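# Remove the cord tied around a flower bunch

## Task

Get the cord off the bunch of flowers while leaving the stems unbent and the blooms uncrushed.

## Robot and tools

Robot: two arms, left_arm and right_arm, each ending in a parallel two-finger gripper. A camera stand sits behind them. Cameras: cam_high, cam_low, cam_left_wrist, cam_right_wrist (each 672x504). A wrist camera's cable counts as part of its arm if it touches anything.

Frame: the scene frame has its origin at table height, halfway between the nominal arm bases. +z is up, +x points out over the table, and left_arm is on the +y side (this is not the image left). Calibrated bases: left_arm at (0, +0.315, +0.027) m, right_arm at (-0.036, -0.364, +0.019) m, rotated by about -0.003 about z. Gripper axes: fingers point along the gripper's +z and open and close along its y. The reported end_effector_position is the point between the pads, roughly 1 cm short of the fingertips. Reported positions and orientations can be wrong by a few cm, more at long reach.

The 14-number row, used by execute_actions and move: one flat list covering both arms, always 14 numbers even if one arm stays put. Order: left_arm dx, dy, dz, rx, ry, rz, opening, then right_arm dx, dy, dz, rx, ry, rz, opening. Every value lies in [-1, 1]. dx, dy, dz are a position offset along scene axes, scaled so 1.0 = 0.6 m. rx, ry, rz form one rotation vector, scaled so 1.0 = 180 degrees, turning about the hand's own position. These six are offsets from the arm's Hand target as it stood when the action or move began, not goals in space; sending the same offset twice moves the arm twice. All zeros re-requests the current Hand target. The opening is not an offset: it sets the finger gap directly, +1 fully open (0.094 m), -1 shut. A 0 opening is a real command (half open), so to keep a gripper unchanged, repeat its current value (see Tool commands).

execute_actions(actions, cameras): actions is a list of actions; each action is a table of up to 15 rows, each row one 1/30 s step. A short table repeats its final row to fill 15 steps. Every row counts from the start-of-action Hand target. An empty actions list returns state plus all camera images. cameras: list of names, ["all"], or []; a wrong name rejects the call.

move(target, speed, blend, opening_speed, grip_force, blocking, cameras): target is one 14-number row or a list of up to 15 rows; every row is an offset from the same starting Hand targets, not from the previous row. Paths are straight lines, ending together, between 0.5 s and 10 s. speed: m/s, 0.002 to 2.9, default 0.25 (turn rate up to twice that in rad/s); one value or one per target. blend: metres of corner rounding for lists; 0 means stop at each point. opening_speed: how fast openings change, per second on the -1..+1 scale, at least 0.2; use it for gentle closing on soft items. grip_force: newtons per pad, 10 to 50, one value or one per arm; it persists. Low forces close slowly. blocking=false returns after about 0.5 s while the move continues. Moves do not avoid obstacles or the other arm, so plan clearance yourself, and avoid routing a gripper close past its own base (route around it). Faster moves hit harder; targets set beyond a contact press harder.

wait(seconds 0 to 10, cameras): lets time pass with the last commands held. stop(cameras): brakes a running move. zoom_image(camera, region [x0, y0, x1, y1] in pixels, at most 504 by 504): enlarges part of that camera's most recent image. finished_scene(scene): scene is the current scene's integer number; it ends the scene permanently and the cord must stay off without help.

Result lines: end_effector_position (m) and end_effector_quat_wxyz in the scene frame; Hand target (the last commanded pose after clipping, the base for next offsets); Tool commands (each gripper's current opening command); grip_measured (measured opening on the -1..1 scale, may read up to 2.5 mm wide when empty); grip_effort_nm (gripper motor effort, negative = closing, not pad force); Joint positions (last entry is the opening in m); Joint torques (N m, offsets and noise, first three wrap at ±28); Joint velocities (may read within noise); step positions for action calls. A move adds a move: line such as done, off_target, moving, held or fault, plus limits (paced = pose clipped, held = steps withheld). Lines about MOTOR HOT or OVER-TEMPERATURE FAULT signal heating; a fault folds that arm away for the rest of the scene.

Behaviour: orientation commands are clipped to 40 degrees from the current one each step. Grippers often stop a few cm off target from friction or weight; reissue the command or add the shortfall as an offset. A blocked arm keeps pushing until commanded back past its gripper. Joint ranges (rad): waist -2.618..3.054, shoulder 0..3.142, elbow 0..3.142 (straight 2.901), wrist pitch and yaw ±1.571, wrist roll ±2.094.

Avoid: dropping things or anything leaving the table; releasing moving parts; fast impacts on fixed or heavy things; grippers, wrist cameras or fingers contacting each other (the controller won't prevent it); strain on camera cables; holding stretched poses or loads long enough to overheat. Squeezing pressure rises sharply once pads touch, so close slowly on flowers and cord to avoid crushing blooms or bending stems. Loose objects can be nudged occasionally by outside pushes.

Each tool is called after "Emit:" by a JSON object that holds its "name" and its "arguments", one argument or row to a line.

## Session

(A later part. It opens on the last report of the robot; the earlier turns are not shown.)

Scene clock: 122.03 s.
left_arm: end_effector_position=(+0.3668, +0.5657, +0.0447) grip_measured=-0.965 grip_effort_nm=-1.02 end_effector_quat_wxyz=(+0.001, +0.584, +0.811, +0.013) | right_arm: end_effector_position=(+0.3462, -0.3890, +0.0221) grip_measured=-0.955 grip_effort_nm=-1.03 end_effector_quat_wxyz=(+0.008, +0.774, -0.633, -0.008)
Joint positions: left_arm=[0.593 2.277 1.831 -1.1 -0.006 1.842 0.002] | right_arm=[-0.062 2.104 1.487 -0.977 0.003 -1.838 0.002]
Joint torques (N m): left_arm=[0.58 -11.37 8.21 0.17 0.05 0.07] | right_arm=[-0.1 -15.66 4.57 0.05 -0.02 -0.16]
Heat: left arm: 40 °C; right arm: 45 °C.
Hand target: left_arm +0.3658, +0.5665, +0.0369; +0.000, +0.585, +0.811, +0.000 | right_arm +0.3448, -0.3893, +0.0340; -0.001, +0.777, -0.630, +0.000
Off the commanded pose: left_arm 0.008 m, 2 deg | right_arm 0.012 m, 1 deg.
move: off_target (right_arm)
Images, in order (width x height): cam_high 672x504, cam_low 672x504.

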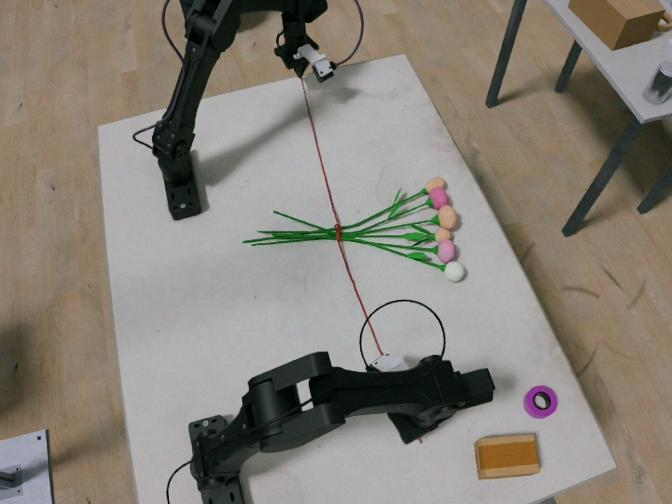

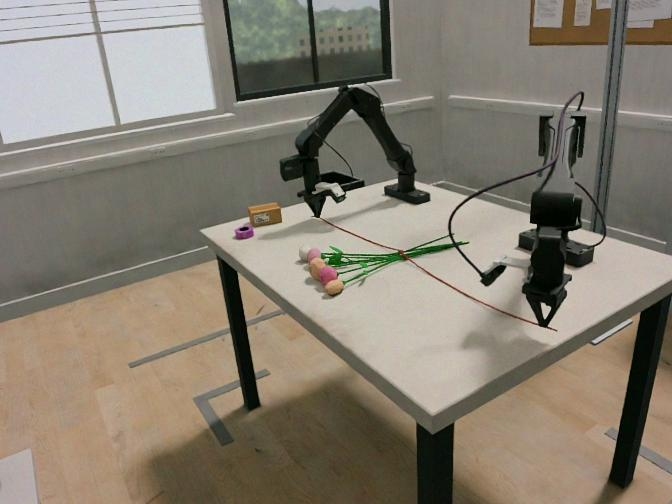

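Emit:
{"name": "move", "arguments": {
  "target": [
    [0, -0.0167, -0.0565, 0, 0, 0, -1.0, 0, 0, 0, 0, 0, 0, -1.0],
    [0, -0.0167, -0.0565, 0, 0, 0, 0.0, 0, 0, 0, 0, 0, 0, -1.0],
    [0, -0.0167, 0.17, 0, 0, 0, 0.0, 0, 0, 0, 0, 0, 0, -1.0],
    [-0.043, -0.944, 0.172, 0, 0, -0.1022, 0.0, 0, 0, 0, 0, 0, 0, -1.0]
  ],
  "speed": [0.06, 0.06, 0.15, 0.35],
  "blend": [0, 0, 0.03, 0],
  "cameras": ["cam_high", "cam_left_wrist"]
}}

Emit:
{"name": "zoom_image", "arguments": {
  "camera": "cam_high",
  "region": [240, 60, 480, 300]
}}

Scene clock: 153.83 s.
left_arm: end_effector_position=(+0.3387, +0.0019, +0.1474) grip_measured=-0.003 grip_effort_nm=0.16 end_effector_quat_wxyz=(+0.016, +0.709, +0.705, +0.004) | right_arm: end_effector_position=(+0.3462, -0.3890, +0.0221) grip_measured=-0.955 grip_effort_nm=-1.03 end_effector_quat_wxyz=(+0.008, +0.774, -0.632, -0.008)
Joint positions: left_arm=[-0.751 2.38 2.42 -1.578 -0.007 0.827 0.047] | right_arm=[-0.062 2.104 1.487 -0.977 0.003 -1.839 0.002]
Joint torques (N m): left_arm=[0.2 -12.21 7.92 0.29 0.05 -0.04] | right_arm=[-0.34 -15.68 4.82 0.03 -0.05 -0.22]
Heat: left arm: 40 °C; right arm: 45 °C.
Hand target: left_arm +0.3401, +0.0002, +0.1399; -0.001, +0.707, +0.707, +0.000 | right_arm +0.3448, -0.3893, +0.0340; -0.001, +0.777, -0.630, +0.000
Off the commanded pose: left_arm 0.008 m, 2 deg | right_arm 0.012 m, 1 deg.
joint sent to its limit (left arm) — joint 4 (wrist pitch), lower limit. The joint targets still meet the commanded pose.
move: off_target (right_arm); target 2's new opening was sent with left_arm's hand 0.017 m and 2 deg from that target
Images, in order (width x height): cam_high 672x504, cam_left_wrist 672x504.

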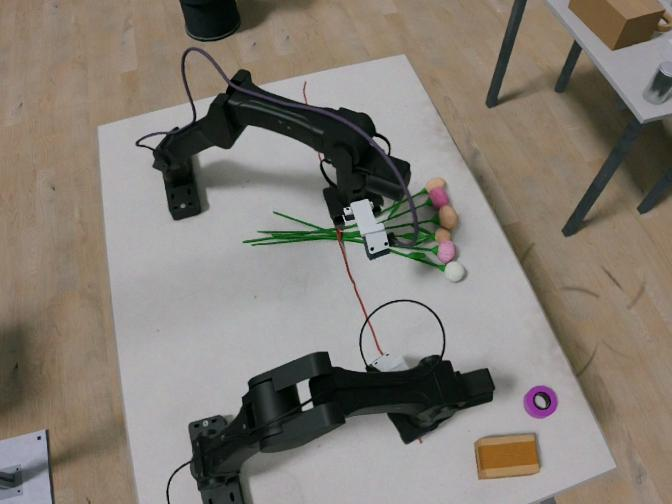

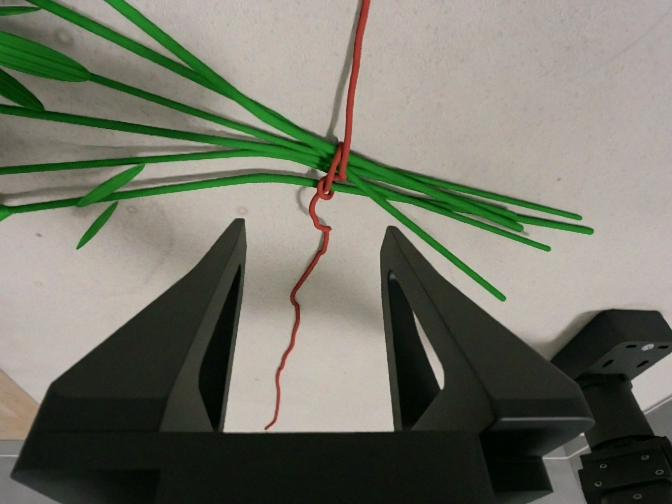

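Scaled by 2.100 from the camera's 672x504 image, which has a finer 960x720 frame.

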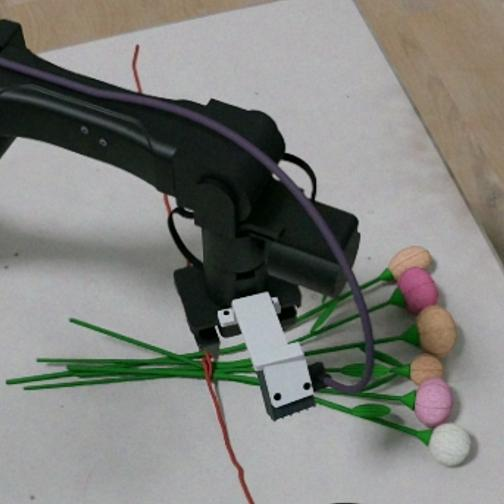

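Emit:
{"name": "move", "arguments": {
  "target": [-0.0402, 0.0363, -0.1248, 0, 0, -0.111, 0.0, 0, 0, 0, 0, 0, 0, -1.0],
  "speed": 0.12,
  "cameras": ["cam_left_wrist"]
}}

Scene clock: 199.50 s.
left_arm: end_effector_position=(+0.3155, +0.0236, +0.0541) grip_measured=-0.003 grip_effort_nm=0.16 end_effector_quat_wxyz=(-0.017, +0.817, +0.576, +0.000) | right_arm: end_effector_position=(+0.3462, -0.3890, +0.0221) grip_measured=-0.955 grip_effort_nm=-1.03 end_effector_quat_wxyz=(+0.008, +0.774, -0.632, -0.008)
Joint positions: left_arm=[-0.751 2.269 1.856 -1.19 -0.007 1.162 0.047] | right_arm=[-0.062 2.104 1.487 -0.977 0.003 -1.839 0.002]
Joint torques (N m): left_arm=[0.09 -17.72 5.31 0.28 0.06 0.06] | right_arm=[-0.06 -15.73 4.53 0.02 -0.06 -0.13]
Heat: left arm: 39 °C; right arm: 46 °C.
Hand target: left_arm +0.3161, +0.0219, +0.0650; +0.000, +0.819, +0.574, +0.000 | right_arm +0.3448, -0.3893, +0.0340; -0.001, +0.777, -0.630, +0.000
Off the commanded pose: left_arm 0.011 m, 2 deg | right_arm 0.012 m, 1 deg.
move: off_target (left_arm, right_arm)
Images, in order (width x height): cam_left_wrist 672x504.

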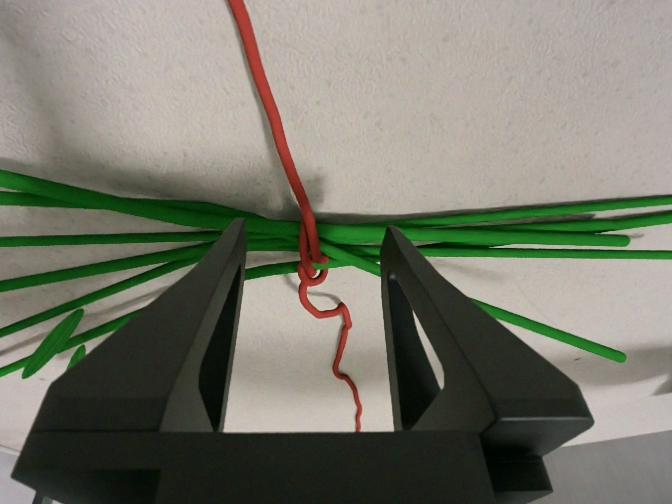

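Emit:
{"name": "move", "arguments": {
  "target": [-0.01, 0.01, -0.105, 0, 0, 0, 0.0, 0, 0, 0, 0, 0, 0, -1.0],
  "speed": 0.08,
  "cameras": ["cam_left_wrist"]
}}

Scene clock: 218.03 s.
left_arm: end_effector_position=(+0.3129, +0.0262, +0.0156) grip_measured=-0.003 grip_effort_nm=0.16 end_effector_quat_wxyz=(+0.003, +0.818, +0.576, +0.004) | right_arm: end_effector_position=(+0.3462, -0.3890, +0.0221) grip_measured=-0.955 grip_effort_nm=-1.03 end_effector_quat_wxyz=(+0.008, +0.774, -0.632, -0.008)
Joint positions: left_arm=[-0.751 2.255 1.674 -0.983 -0.008 1.164 0.047] | right_arm=[-0.062 2.104 1.487 -0.977 0.003 -1.839 0.002]
Joint torques (N m): left_arm=[0.28 -12.62 3.74 0.69 0.07 0.05] | right_arm=[-0.31 -15.83 4.55 0.06 -0.09 -0.12]
Heat: left arm: 40 °C; right arm: 47 °C.
Hand target: left_arm +0.3100, +0.0279, +0.0020; -0.001, +0.819, +0.574, +0.000 | right_arm +0.3448, -0.3893, +0.0340; -0.001, +0.777, -0.630, +0.000
Off the commanded pose: left_arm 0.014 m, 1 deg | right_arm 0.012 m, 1 deg.
move: off_target (left_arm, right_arm)
Images, in order (width x height): cam_left_wrist 672x504.

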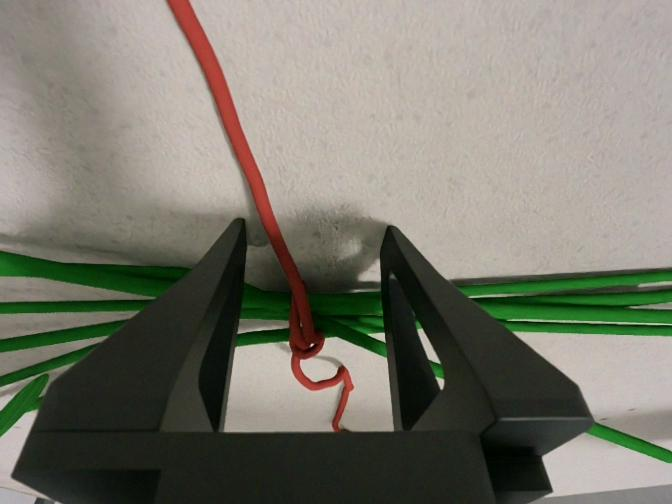

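Emit:
{"name": "move", "arguments": {
  "target": [0, 0, 0, 0, 0, 0, 0.0, -0.20, -0.114, 0.005, 0, 0, -0.144, -1.0],
  "speed": 0.1,
  "cameras": ["cam_left_wrist", "cam_high"]
}}

Scene clock: 228.40 s.
left_arm: end_effector_position=(+0.3131, +0.0260, +0.0156) grip_measured=-0.003 grip_effort_nm=0.16 end_effector_quat_wxyz=(+0.003, +0.818, +0.576, +0.005) | right_arm: end_effector_position=(+0.2273, -0.4570, +0.0325) grip_measured=-0.955 grip_effort_nm=-1.03 end_effector_quat_wxyz=(-0.006, -0.622, +0.783, +0.007)
Joint positions: left_arm=[-0.751 2.255 1.674 -0.982 -0.008 1.164 0.047] | right_arm=[-0.337 1.721 1.003 -0.87 0.002 -1.685 0.002]
Joint torques (N m): left_arm=[0.32 -12.62 3.79 0.69 0.09 0.08] | right_arm=[-0.68 -10.78 4.49 0.14 -0.01 0.08]
Heat: left arm: 41 °C; right arm: 47 °C.
Hand target: left_arm +0.3100, +0.0279, +0.0020; +0.000, +0.819, +0.574, +0.000 | right_arm +0.2248, -0.4578, +0.0371; +0.000, -0.616, +0.788, -0.001
Off the commanded pose: left_arm 0.014 m, 1 deg | right_arm 0.005 m, 1 deg.
move: off_target (left_arm)
Images, in order (width x height): cam_high 672x504, cam_left_wrist 672x504.

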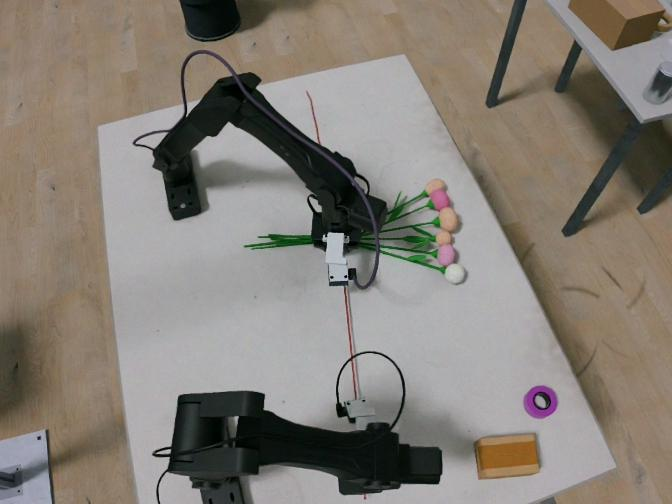

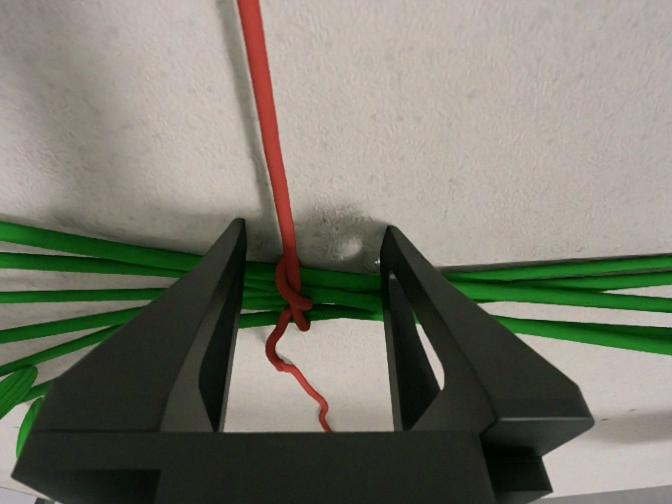

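Emit:
{"name": "move", "arguments": {
  "target": [0, 0, 0, 0, 0, 0, 0.0, -0.241, -0.137, 0.0, 0, 0, -0.173, -1.0],
  "speed": 0.1,
  "cameras": ["cam_left_wrist", "cam_high"]
}}

Scene clock: 236.07 s.
left_arm: end_effector_position=(+0.3141, +0.0251, +0.0157) grip_measured=-0.003 grip_effort_nm=0.16 end_effector_quat_wxyz=(+0.006, +0.818, +0.575, +0.005) | right_arm: end_effector_position=(+0.0846, -0.5401, +0.0352) grip_measured=-0.955 grip_effort_nm=-1.03 end_effector_quat_wxyz=(+0.004, -0.380, +0.925, +0.007)
Joint positions: left_arm=[-0.751 2.255 1.674 -0.976 -0.008 1.165 0.047] | right_arm=[-0.981 1.464 0.751 -0.869 -0.011 -1.767 0.002]
Joint torques (N m): left_arm=[0.28 -12.59 3.78 0.65 0.06 0.04] | right_arm=[-0.73 -7.72 4.64 0.12 0.04 -0.08]
Heat: left arm: 42 °C; right arm: 45 °C.
Hand target: left_arm +0.3100, +0.0280, +0.0020; -0.001, +0.819, +0.574, +0.000 | right_arm +0.0801, -0.5399, +0.0371; +0.000, -0.382, +0.924, -0.001
Off the commanded pose: left_arm 0.014 m, 1 deg | right_arm 0.005 m, 1 deg.
move: off_target (left_arm)
Images, in order (width x height): cam_high 672x504, cam_left_wrist 672x504.

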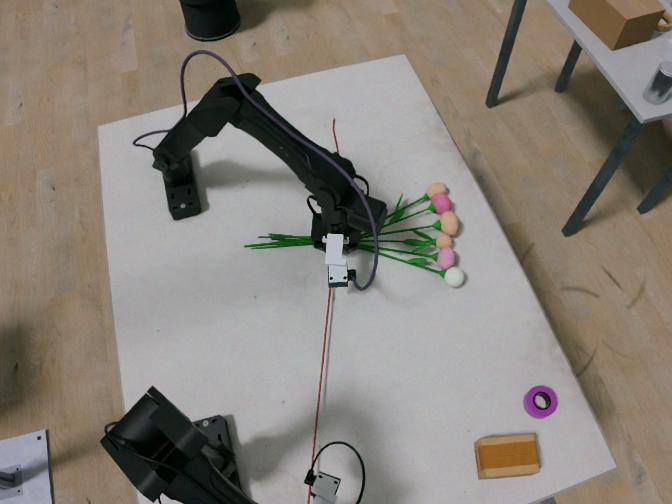

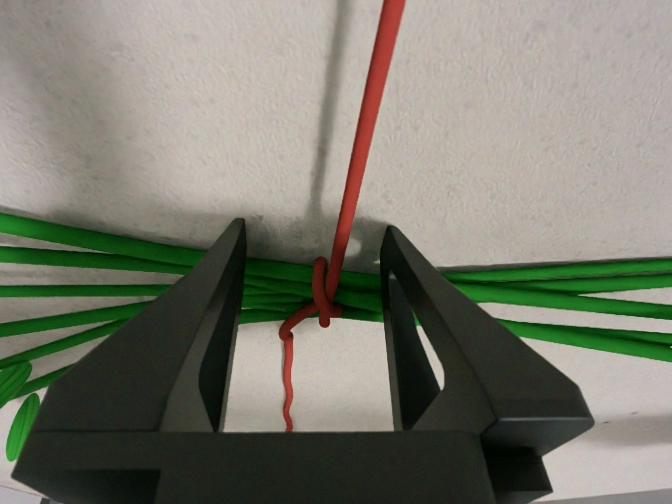

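Emit:
{"name": "move", "arguments": {
  "target": [
    [0, 0, 0, 0, 0, 0, 0.0, 0.009, 0.02, -0.037, 0, 0, 0, -1.0],
    [0, 0, 0, 0, 0, 0, 0.0, 0.009, 0.02, -0.037, 0, 0, 0, 0.0],
    [0, 0, 0, 0, 0, 0, 0.0, 0.009, 0.02, 0.088, 0, 0, 0, 0.0],
    [0, 0, 0, 0, 0, 0, 0.0, 0.205, 0.433, 0.088, 0, 0, 0.117, 0.0]
  ],
  "speed": [0.06, 0.06, 0.12, 0.25],
  "blend": [0, 0, 0.02, 0],
  "cameras": ["cam_right_wrist", "cam_high"]
}}

Scene clock: 258.37 s.
left_arm: end_effector_position=(+0.3141, +0.0251, +0.0157) grip_measured=-0.003 grip_effort_nm=0.16 end_effector_quat_wxyz=(+0.006, +0.818, +0.575, +0.005) | right_arm: end_effector_position=(+0.1964, -0.2831, +0.0869) grip_measured=-0.001 grip_effort_nm=0.08 end_effector_quat_wxyz=(-0.004, -0.547, +0.837, +0.000)
Joint positions: left_arm=[-0.751 2.255 1.674 -0.976 -0.008 1.165 0.047] | right_arm=[0.337 1.509 1.012 -1.081 0.002 -0.826 0.047]
Joint torques (N m): left_arm=[0.21 -12.59 3.77 0.65 0.07 0.06] | right_arm=[0.08 -4.96 9.1 0.09 -0.02 0.09]
Heat: left arm: 43 °C; right arm: 41 °C.
Hand target: left_arm +0.3100, +0.0280, +0.0020; -0.001, +0.819, +0.574, +0.000 | right_arm +0.2032, -0.2800, +0.0900; +0.000, -0.544, +0.839, -0.001
Off the commanded pose: left_arm 0.014 m, 1 deg | right_arm 0.008 m, 1 deg.
move: off_target (left_arm)
Images, in order (width x height): cam_high 672x504, cam_right_wrist 672x504.

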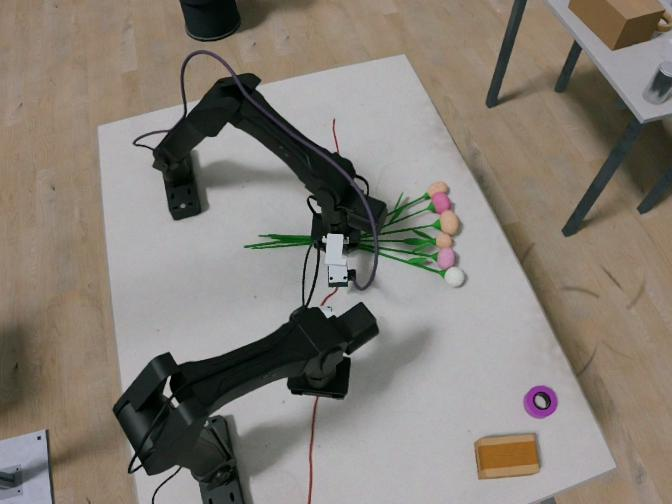

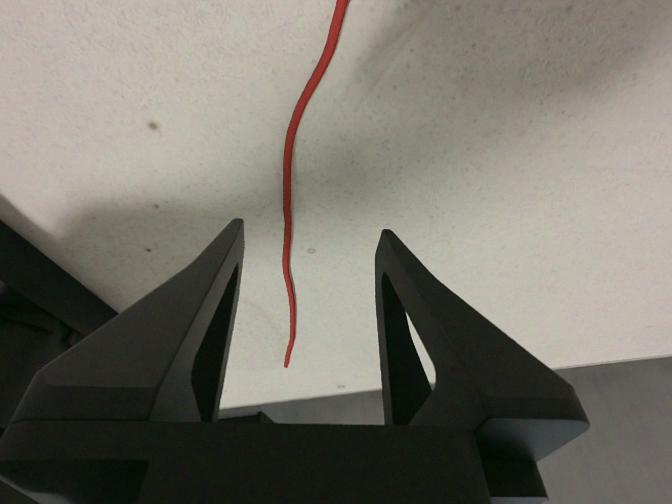

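Emit:
{"name": "move", "arguments": {
  "target": [
    [0, 0, 0, 0, 0, 0, 0.0, -0.005, 0.002, -0.145, 0, 0, 0, 0.0],
    [0, 0, 0, 0, 0, 0, 0.0, -0.005, 0.002, -0.145, 0, 0, 0, -1.0]
  ],
  "speed": [0.12, 0.06],
  "cameras": ["cam_right_wrist"]
}}

Scene clock: 270.07 s.
left_arm: end_effector_position=(+0.3141, +0.0251, +0.0157) grip_measured=-0.003 grip_effort_nm=0.16 end_effector_quat_wxyz=(+0.006, +0.818, +0.575, +0.005) | right_arm: end_effector_position=(+0.2043, -0.2796, +0.0124) grip_measured=-0.954 grip_effort_nm=-1.03 end_effector_quat_wxyz=(+0.008, -0.545, +0.838, -0.005)
Joint positions: left_arm=[-0.751 2.255 1.674 -0.976 -0.008 1.165 0.047] | right_arm=[0.343 1.643 0.821 -0.731 0.006 -0.816 0.002]
Joint torques (N m): left_arm=[0.27 -12.64 3.81 0.65 0.06 0.06] | right_arm=[0.34 -4.88 4.01 0.42 -0.09 0.11]
Heat: left arm: 43 °C; right arm: 39 °C.
Hand target: left_arm +0.3100, +0.0280, +0.0020; -0.001, +0.819, +0.574, +0.000 | right_arm +0.2000, -0.2789, +0.0029; +0.000, -0.544, +0.839, -0.001
Off the commanded pose: left_arm 0.014 m, 1 deg | right_arm 0.010 m, 1 deg.
move: off_target (left_arm)
Images, in order (width x height): cam_right_wrist 672x504.

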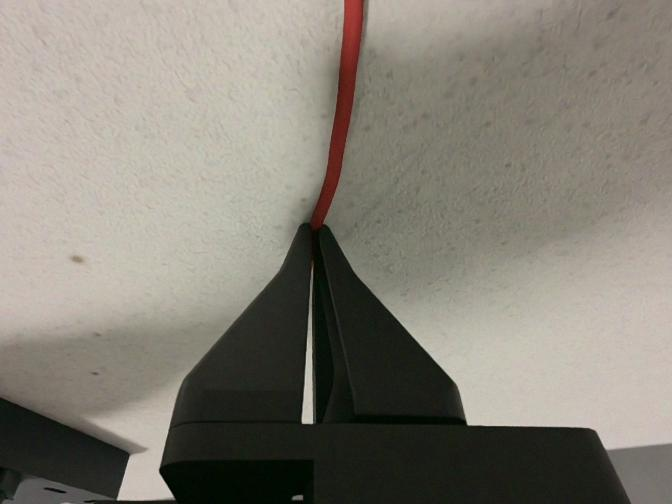

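Emit:
{"name": "move", "arguments": {
  "target": [
    [0, 0, 0, 0, 0, 0, 0.0, -0.005, -0.01, 0.045, 0, 0, 0, -1.0],
    [0, 0, 0, 0, 0, 0, 0.0, -0.2333, -0.4352, 0.05, 0, 0, -0.144, -1.0]
  ],
  "speed": [0.06, 0.068],
  "blend": [0.008, 0],
  "cameras": ["cam_left_wrist", "cam_high"]
}}

Scene clock: 285.70 s.
left_arm: end_effector_position=(+0.3141, +0.0251, +0.0157) grip_measured=-0.003 grip_effort_nm=0.16 end_effector_quat_wxyz=(+0.006, +0.818, +0.575, +0.005) | right_arm: end_effector_position=(+0.0555, -0.5318, +0.0296) grip_measured=-0.954 grip_effort_nm=-1.03 end_effector_quat_wxyz=(-0.004, -0.340, +0.941, +0.007)
Joint positions: left_arm=[-0.751 2.255 1.674 -0.976 -0.008 1.165 0.047] | right_arm=[-1.068 1.387 0.662 -0.861 0.006 -1.766 0.002]
Joint torques (N m): left_arm=[0.21 -12.62 3.73 0.65 0.08 0.05] | right_arm=[-0.36 -3.47 8.31 0.14 -0.1 -0.11]
Heat: left arm: 43 °C; right arm: 38 °C.
Hand target: left_arm +0.3100, +0.0280, +0.0020; -0.001, +0.819, +0.574, +0.000 | right_arm +0.0601, -0.5400, +0.0328; +0.000, -0.342, +0.940, -0.001
Off the commanded pose: left_arm 0.014 m, 1 deg | right_arm 0.010 m, 1 deg.
move: off_target (left_arm)
Images, in order (width x height): cam_high 672x504, cam_left_wrist 672x504.

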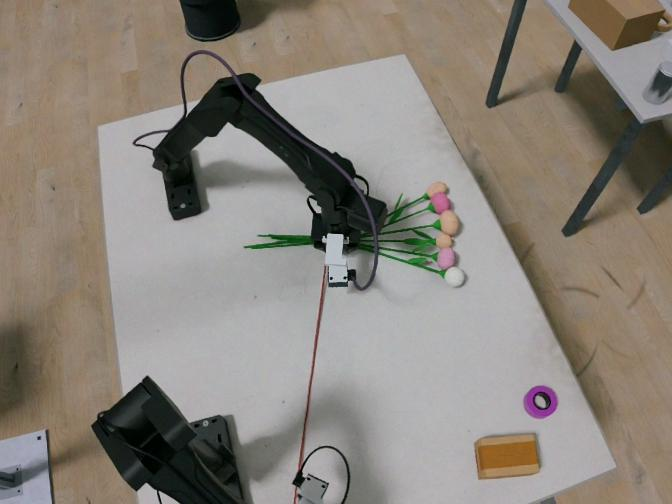

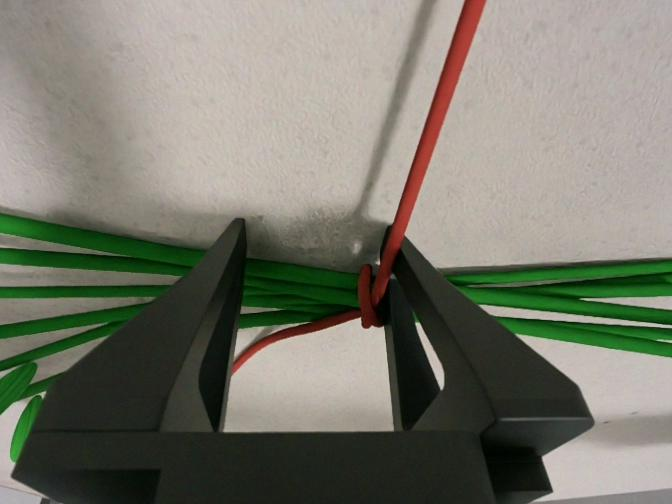

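Emit:
{"name": "move", "arguments": {
  "target": [
    [0, 0, 0, 0, 0, 0, 0.0, 0.009, 0.02, -0.03, 0, 0, 0, -1.0],
    [0, 0, 0, 0, 0, 0, 0.0, 0.009, 0.02, -0.03, 0, 0, 0, 0.0],
    [0, 0, 0, 0, 0, 0, 0.0, 0.009, 0.02, 0.095, 0, 0, 0, 0.0],
    [0, 0, 0, 0, 0, 0, 0.0, 0.18, 0.433, 0.095, 0, 0, 0.144, 0.0]
  ],
  "speed": [0.06, 0.06, 0.12, 0.25],
  "blend": [0, 0, 0.02, 0],
  "cameras": ["cam_right_wrist", "cam_left_wrist", "cam_high"]
}}

Scene clock: 305.47 s.
left_arm: end_effector_position=(+0.3141, +0.0251, +0.0157) grip_measured=-0.003 grip_effort_nm=0.16 end_effector_quat_wxyz=(+0.006, +0.818, +0.575, +0.005) | right_arm: end_effector_position=(+0.1604, -0.2843, +0.0858) grip_measured=-0.001 grip_effort_nm=0.08 end_effector_quat_wxyz=(-0.008, -0.546, +0.838, +0.002)
Joint positions: left_arm=[-0.751 2.255 1.674 -0.976 -0.008 1.165 0.047] | right_arm=[0.385 1.384 0.899 -1.102 0 -0.775 0.047]
Joint torques (N m): left_arm=[0.13 -12.64 3.7 0.65 0.08 0.05] | right_arm=[0.42 -3.81 8.99 0.1 0 0.03]
Heat: left arm: 43 °C; right arm: 36 °C.
Hand target: left_arm +0.3100, +0.0280, +0.0020; -0.001, +0.819, +0.574, +0.000 | right_arm +0.1681, -0.2802, +0.0898; +0.000, -0.544, +0.839, +0.000
Off the commanded pose: left_arm 0.014 m, 1 deg | right_arm 0.010 m, 1 deg.
move: off_target (left_arm)
Images, in order (width x height): cam_high 672x504, cam_left_wrist 672x504, cam_right_wrist 672x504.

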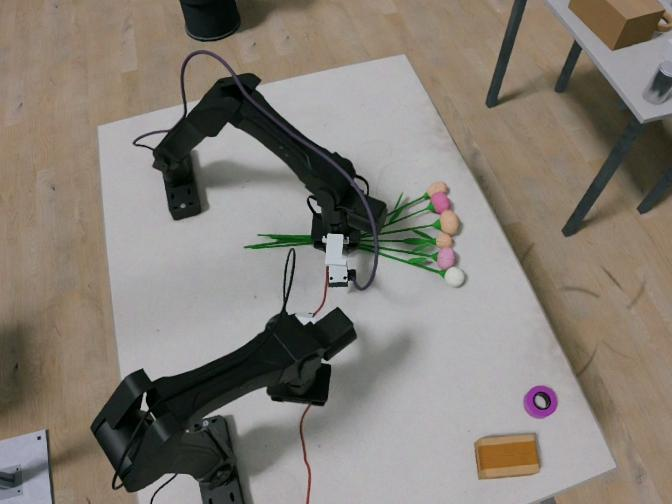

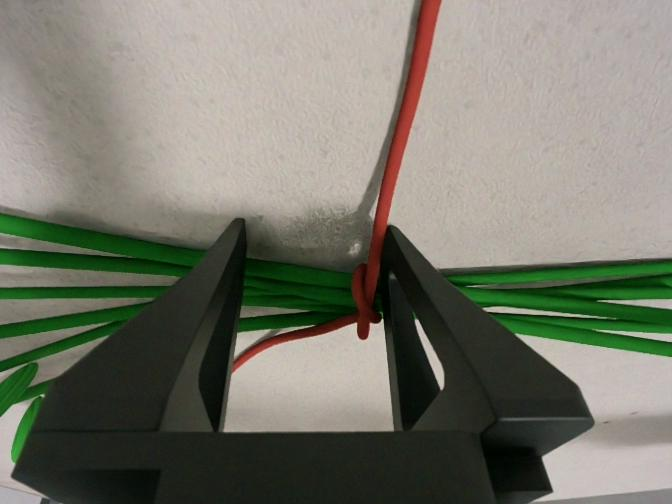

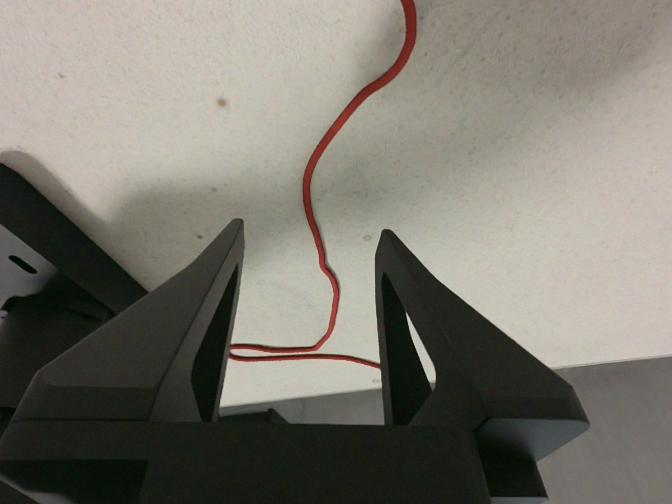

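Emit:
{"name": "move", "arguments": {
  "target": [
    [0, 0, 0, 0, 0, 0, 0.0, 0.0043, -0.0163, -0.145, 0, 0, 0, 0.0],
    [0, 0, 0, 0, 0, 0, 0.0, 0.0043, -0.0163, -0.145, 0, 0, 0, -1.0]
  ],
  "speed": [0.12, 0.06],
  "cameras": ["cam_right_wrist"]
}}

Scene clock: 315.70 s.
left_arm: end_effector_position=(+0.3141, +0.0251, +0.0157) grip_measured=-0.003 grip_effort_nm=0.16 end_effector_quat_wxyz=(+0.006, +0.818, +0.575, +0.005) | right_arm: end_effector_position=(+0.1739, -0.2885, +0.0118) grip_measured=-0.952 grip_effort_nm=-1.03 end_effector_quat_wxyz=(+0.007, -0.544, +0.839, -0.005)
Joint positions: left_arm=[-0.751 2.255 1.674 -0.976 -0.008 1.165 0.047] | right_arm=[0.351 1.527 0.701 -0.728 0.007 -0.804 0.002]
Joint torques (N m): left_arm=[0.13 -12.63 3.73 0.61 0.07 0.05] | right_arm=[-0.69 -3.71 4.05 0.43 -0.07 -0.13]
Heat: left arm: 43 °C; right arm: 36 °C.
Hand target: left_arm +0.3100, +0.0280, +0.0020; -0.001, +0.819, +0.574, +0.000 | right_arm +0.1707, -0.2901, +0.0028; +0.000, -0.544, +0.839, +0.000
Off the commanded pose: left_arm 0.014 m, 1 deg | right_arm 0.010 m, 1 deg.
move: off_target (left_arm)
Images, in order (width x height): cam_right_wrist 672x504.

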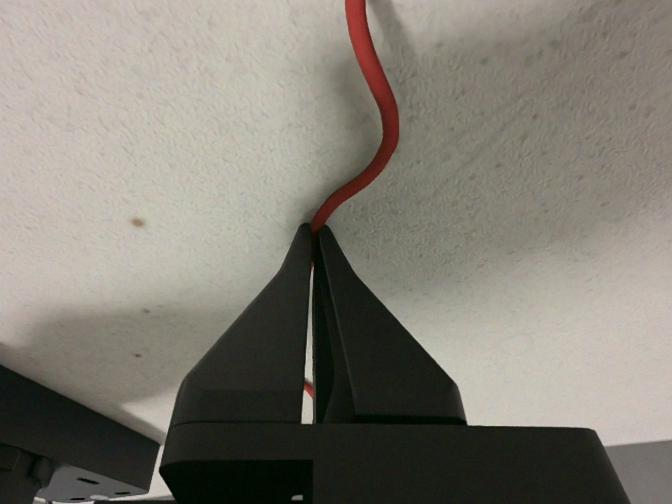

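Emit:
{"name": "move", "arguments": {
  "target": [
    [0, 0, 0, 0, 0, 0, 0.0, 0.0, -0.015, 0.045, 0, 0, 0, -1.0],
    [0, 0, 0, 0, 0, 0, 0.0, 0.049, -0.4165, 0.05, 0, 0, 0.05, -1.0]
  ],
  "speed": [0.06, 0.065],
  "blend": [0.008, 0],
  "cameras": ["cam_left_wrist", "cam_high"]
}}

Scene clock: 324.73 s.
left_arm: end_effector_position=(+0.3141, +0.0251, +0.0157) grip_measured=-0.003 grip_effort_nm=0.16 end_effector_quat_wxyz=(+0.006, +0.818, +0.575, +0.005) | right_arm: end_effector_position=(+0.1982, -0.5381, +0.0334) grip_measured=-0.952 grip_effort_nm=-1.03 end_effector_quat_wxyz=(+0.000, -0.606, +0.795, -0.009)
Joint positions: left_arm=[-0.751 2.255 1.674 -0.976 -0.008 1.165 0.047] | right_arm=[-0.635 1.734 1.022 -0.842 0.006 -1.943 0.002]
Joint torques (N m): left_arm=[0.18 -12.7 3.74 0.63 0.07 0.04] | right_arm=[-0.65 -6.35 8.4 -0.01 -0.05 -0.13]
Heat: left arm: 43 °C; right arm: 35 °C.
Hand target: left_arm +0.3100, +0.0280, +0.0020; -0.001, +0.819, +0.574, +0.000 | right_arm +0.2002, -0.5399, +0.0328; +0.000, -0.608, +0.794, -0.001
Off the commanded pose: left_arm 0.014 m, 1 deg | right_arm 0.003 m, 1 deg.
move: off_target (left_arm)
Images, in order (width x height): cam_high 672x504, cam_left_wrist 672x504.

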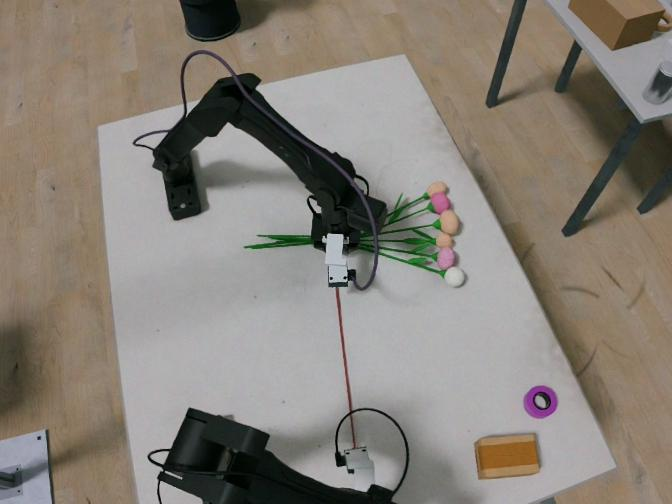

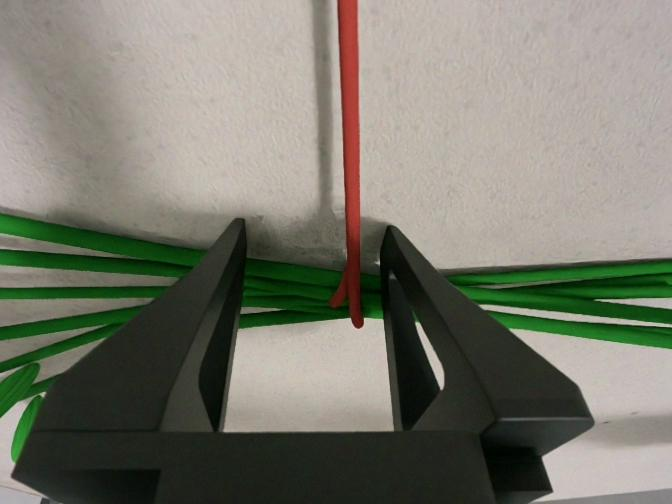

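Emit:
{"name": "move", "arguments": {
  "target": [0.008, 0.035, 0.006, 0, 0, 0, 0.0, -0.30, -0.0085, 0.012, 0, 0, -0.25, -1.0],
  "speed": 0.11,
  "cameras": ["cam_left_wrist", "cam_high"]
}}

Scene clock: 345.67 s.
left_arm: end_effector_position=(+0.3172, +0.0344, +0.0160) grip_measured=-0.003 grip_effort_nm=0.16 end_effector_quat_wxyz=(+0.018, +0.820, +0.572, -0.005) | right_arm: end_effector_position=(+0.0226, -0.5537, +0.0399) grip_measured=-0.952 grip_effort_nm=-1.03 end_effector_quat_wxyz=(-0.003, -0.256, +0.967, -0.007)
Joint positions: left_arm=[-0.719 2.221 1.618 -0.934 0.018 1.205 0.047] | right_arm=[-1.268 1.366 0.692 -0.882 0.006 -1.792 0.002]
Joint torques (N m): left_arm=[1.21 -13.11 3.66 0.43 -0.12 0.07] | right_arm=[-0.47 -6.46 4.41 0 -0.07 -0.14]
Heat: left arm: 43 °C; right arm: 36 °C.
Hand target: left_arm +0.3148, +0.0489, +0.0057; -0.001, +0.819, +0.574, +0.000 | right_arm +0.0202, -0.5451, +0.0401; +0.000, -0.258, +0.966, -0.001
Off the commanded pose: left_arm 0.018 m, 2 deg | right_arm 0.009 m, 1 deg.
move: off_target (left_arm)
Images, in order (width x height): cam_high 672x504, cam_left_wrist 672x504.

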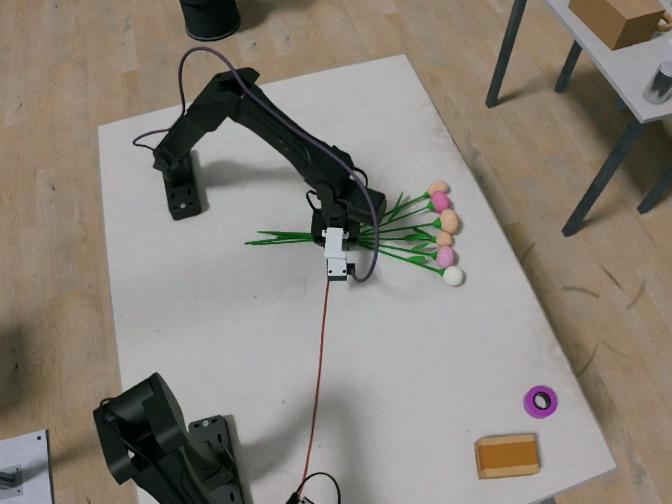

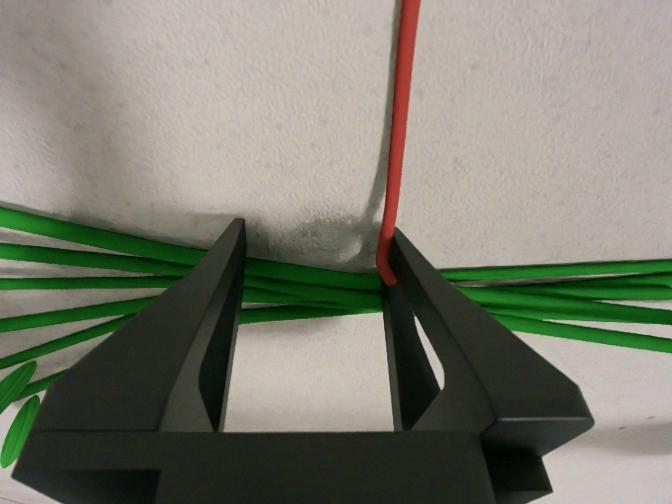

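Emit:
{"name": "zoom_image", "arguments": {
  "camera": "cam_left_wrist",
  "region": [300, 180, 470, 340]
}}

Scaled by 2.965 from the camera's 672x504 image, which has a finer 960x720 frame.

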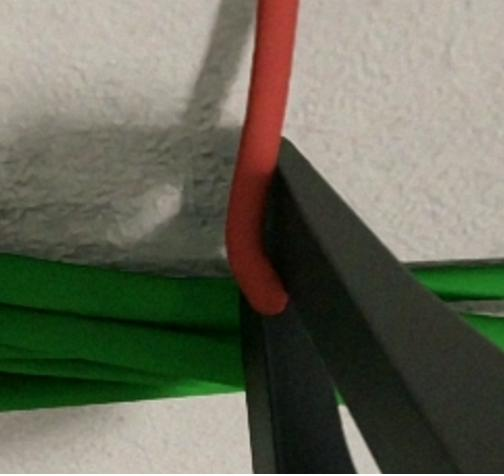

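Emit:
{"name": "move", "arguments": {
  "target": [
    [0, -0.045, 0.003, 0, 0, 0, 0.0, 0, 0, 0, 0, 0, 0, -1.0],
    [0, -0.045, 0.003, 0, 0, 0, -1.0, 0, 0, 0, 0, 0, 0, -1.0]
  ],
  "speed": 0.06,
  "cameras": ["cam_left_wrist", "cam_right_wrist"]
}}

Scene clock: 376.10 s.
left_arm: end_effector_position=(+0.3162, +0.0242, +0.0168) grip_measured=-0.959 grip_effort_nm=-1.02 end_effector_quat_wxyz=(+0.010, +0.819, +0.574, +0.004) | right_arm: end_effector_position=(+0.0226, -0.5536, +0.0399) grip_measured=-0.952 grip_effort_nm=-1.03 end_effector_quat_wxyz=(-0.003, -0.257, +0.966, -0.007)
Joint positions: left_arm=[-0.747 2.255 1.679 -0.974 -0.003 1.171 0.002] | right_arm=[-1.268 1.366 0.692 -0.882 0.006 -1.792 0.002]
Joint torques (N m): left_arm=[-0.29 -10.82 7.56 0.26 0.03 -0.06] | right_arm=[-0.49 -6.64 4.38 -0.04 -0.09 -0.11]
Heat: left arm: 43 °C; right arm: 35 °C.
Hand target: left_arm +0.3149, +0.0220, +0.0075; +0.000, +0.819, +0.574, +0.000 | right_arm +0.0202, -0.5451, +0.0401; +0.000, -0.258, +0.966, -0.001
Off the commanded pose: left_arm 0.010 m, 1 deg | right_arm 0.009 m, 1 deg.
move: done
Images, in order (width x height): cam_left_wrist 672x504, cam_right_wrist 672x504.

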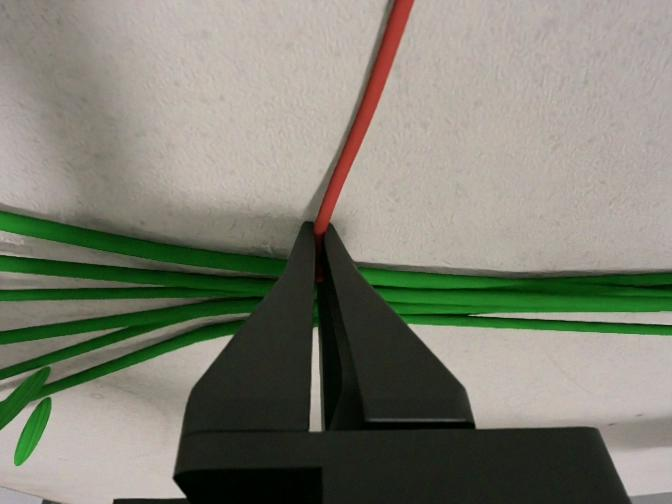

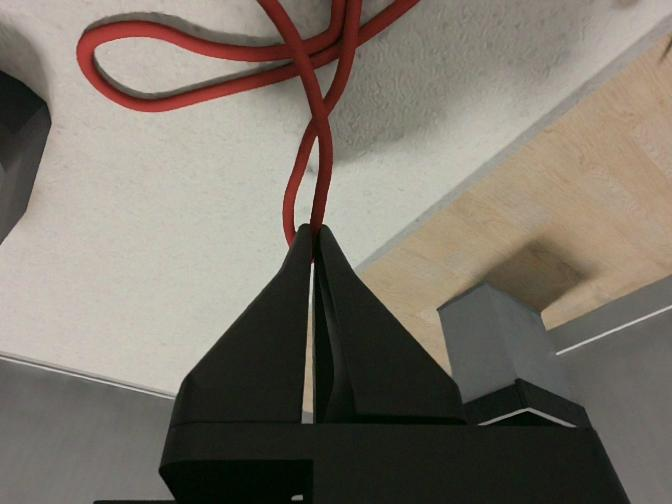

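Emit:
{"name": "move", "arguments": {
  "target": [
    [0, 0, 0.104, 0, 0, 0, -1.0, 0, 0, 0, 0, 0, 0, -1.0],
    [-0.158, -0.2367, 0.104, 0, 0, 0, -1.0, 0.1663, 0.125, 0.0165, 0, 0, 0, -1.0],
    [-0.158, -0.2367, 0.0075, 0, 0, 0, -1.0, 0.1663, 0.125, -0.047, 0, 0, 0, -1.0],
    [-0.158, -0.2367, 0.0075, 0, 0, 0, 0.0, 0.1663, 0.125, -0.047, 0, 0, 0, 0.0],
    [-0.158, -0.2367, 0.19, 0, 0, 0, 0.0, 0.1663, 0.125, 0.135, 0, 0, 0, 0.0]
  ],
  "speed": [0.08, 0.15, 0.08, 0.06, 0.12],
  "blend": [0.02, 0, 0, 0, 0],
  "cameras": ["all"]
}}

Scene clock: 391.17 s.
left_arm: end_effector_position=(+0.2189, -0.1208, +0.1251) grip_measured=-0.003 grip_effort_nm=0.16 end_effector_quat_wxyz=(+0.027, +0.821, +0.570, -0.001) | right_arm: end_effector_position=(+0.1151, -0.4689, +0.1113) grip_measured=-0.001 grip_effort_nm=0.08 end_effector_quat_wxyz=(-0.013, -0.260, +0.966, +0.010)
Joint positions: left_arm=[-1.109 2.515 2.575 -1.578 -0.005 0.819 0.047] | right_arm=[-0.603 1.268 0.915 -1.25 0.006 -1.134 0.047]
Joint torques (N m): left_arm=[0.49 -14.78 6.97 0.31 0.06 -0.06] | right_arm=[0.49 -5.74 8.73 -0.1 -0.09 0.04]
Heat: left arm: 42 °C; right arm: 34 °C.
Hand target: left_arm +0.2200, -0.1201, +0.1215; +0.000, +0.819, +0.574, +0.000 | right_arm +0.1200, -0.4700, +0.1211; +0.000, -0.258, +0.966, -0.001
Off the commanded pose: left_arm 0.004 m, 3 deg | right_arm 0.011 m, 2 deg.
joint sent to its limit (left arm) — joint 4 (wrist pitch), lower limit. The joint targets still meet the commanded pose.
move: off_target (left_arm, right_arm); target 4's new opening was sent with left_arm's hand 0.017 m and 2 deg from that target

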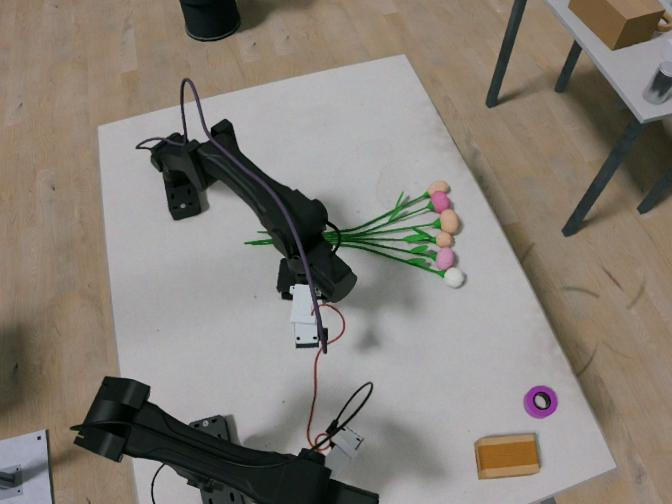

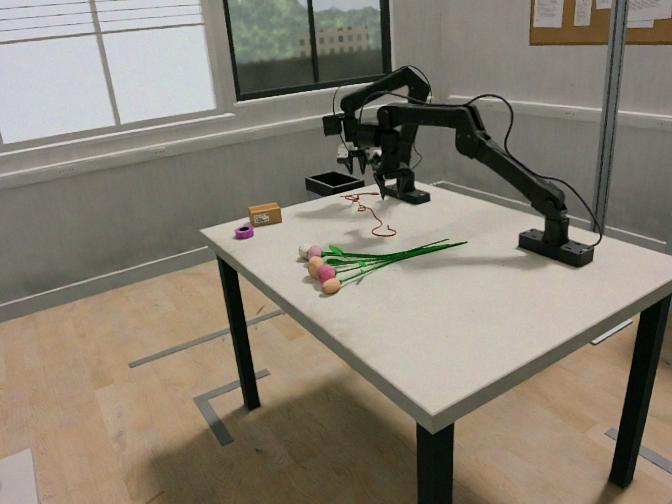

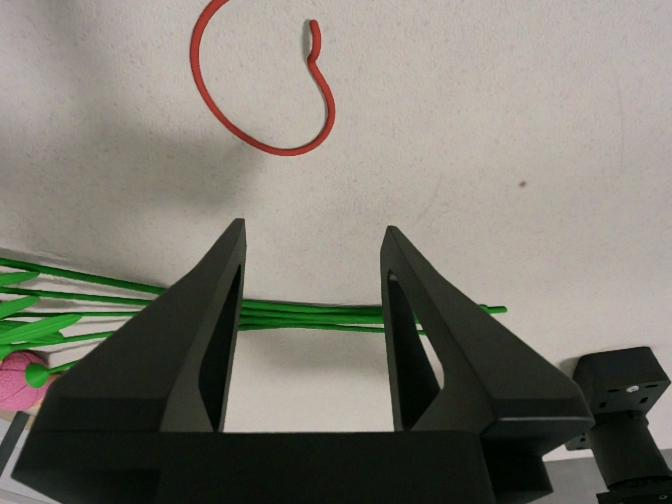

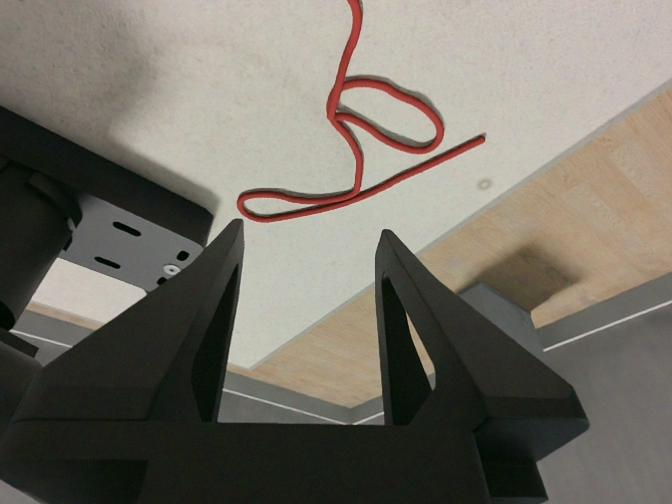

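Emit:
{"name": "finished_scene", "arguments": {
  "scene": 2
}}

The scene is finished: the task was done.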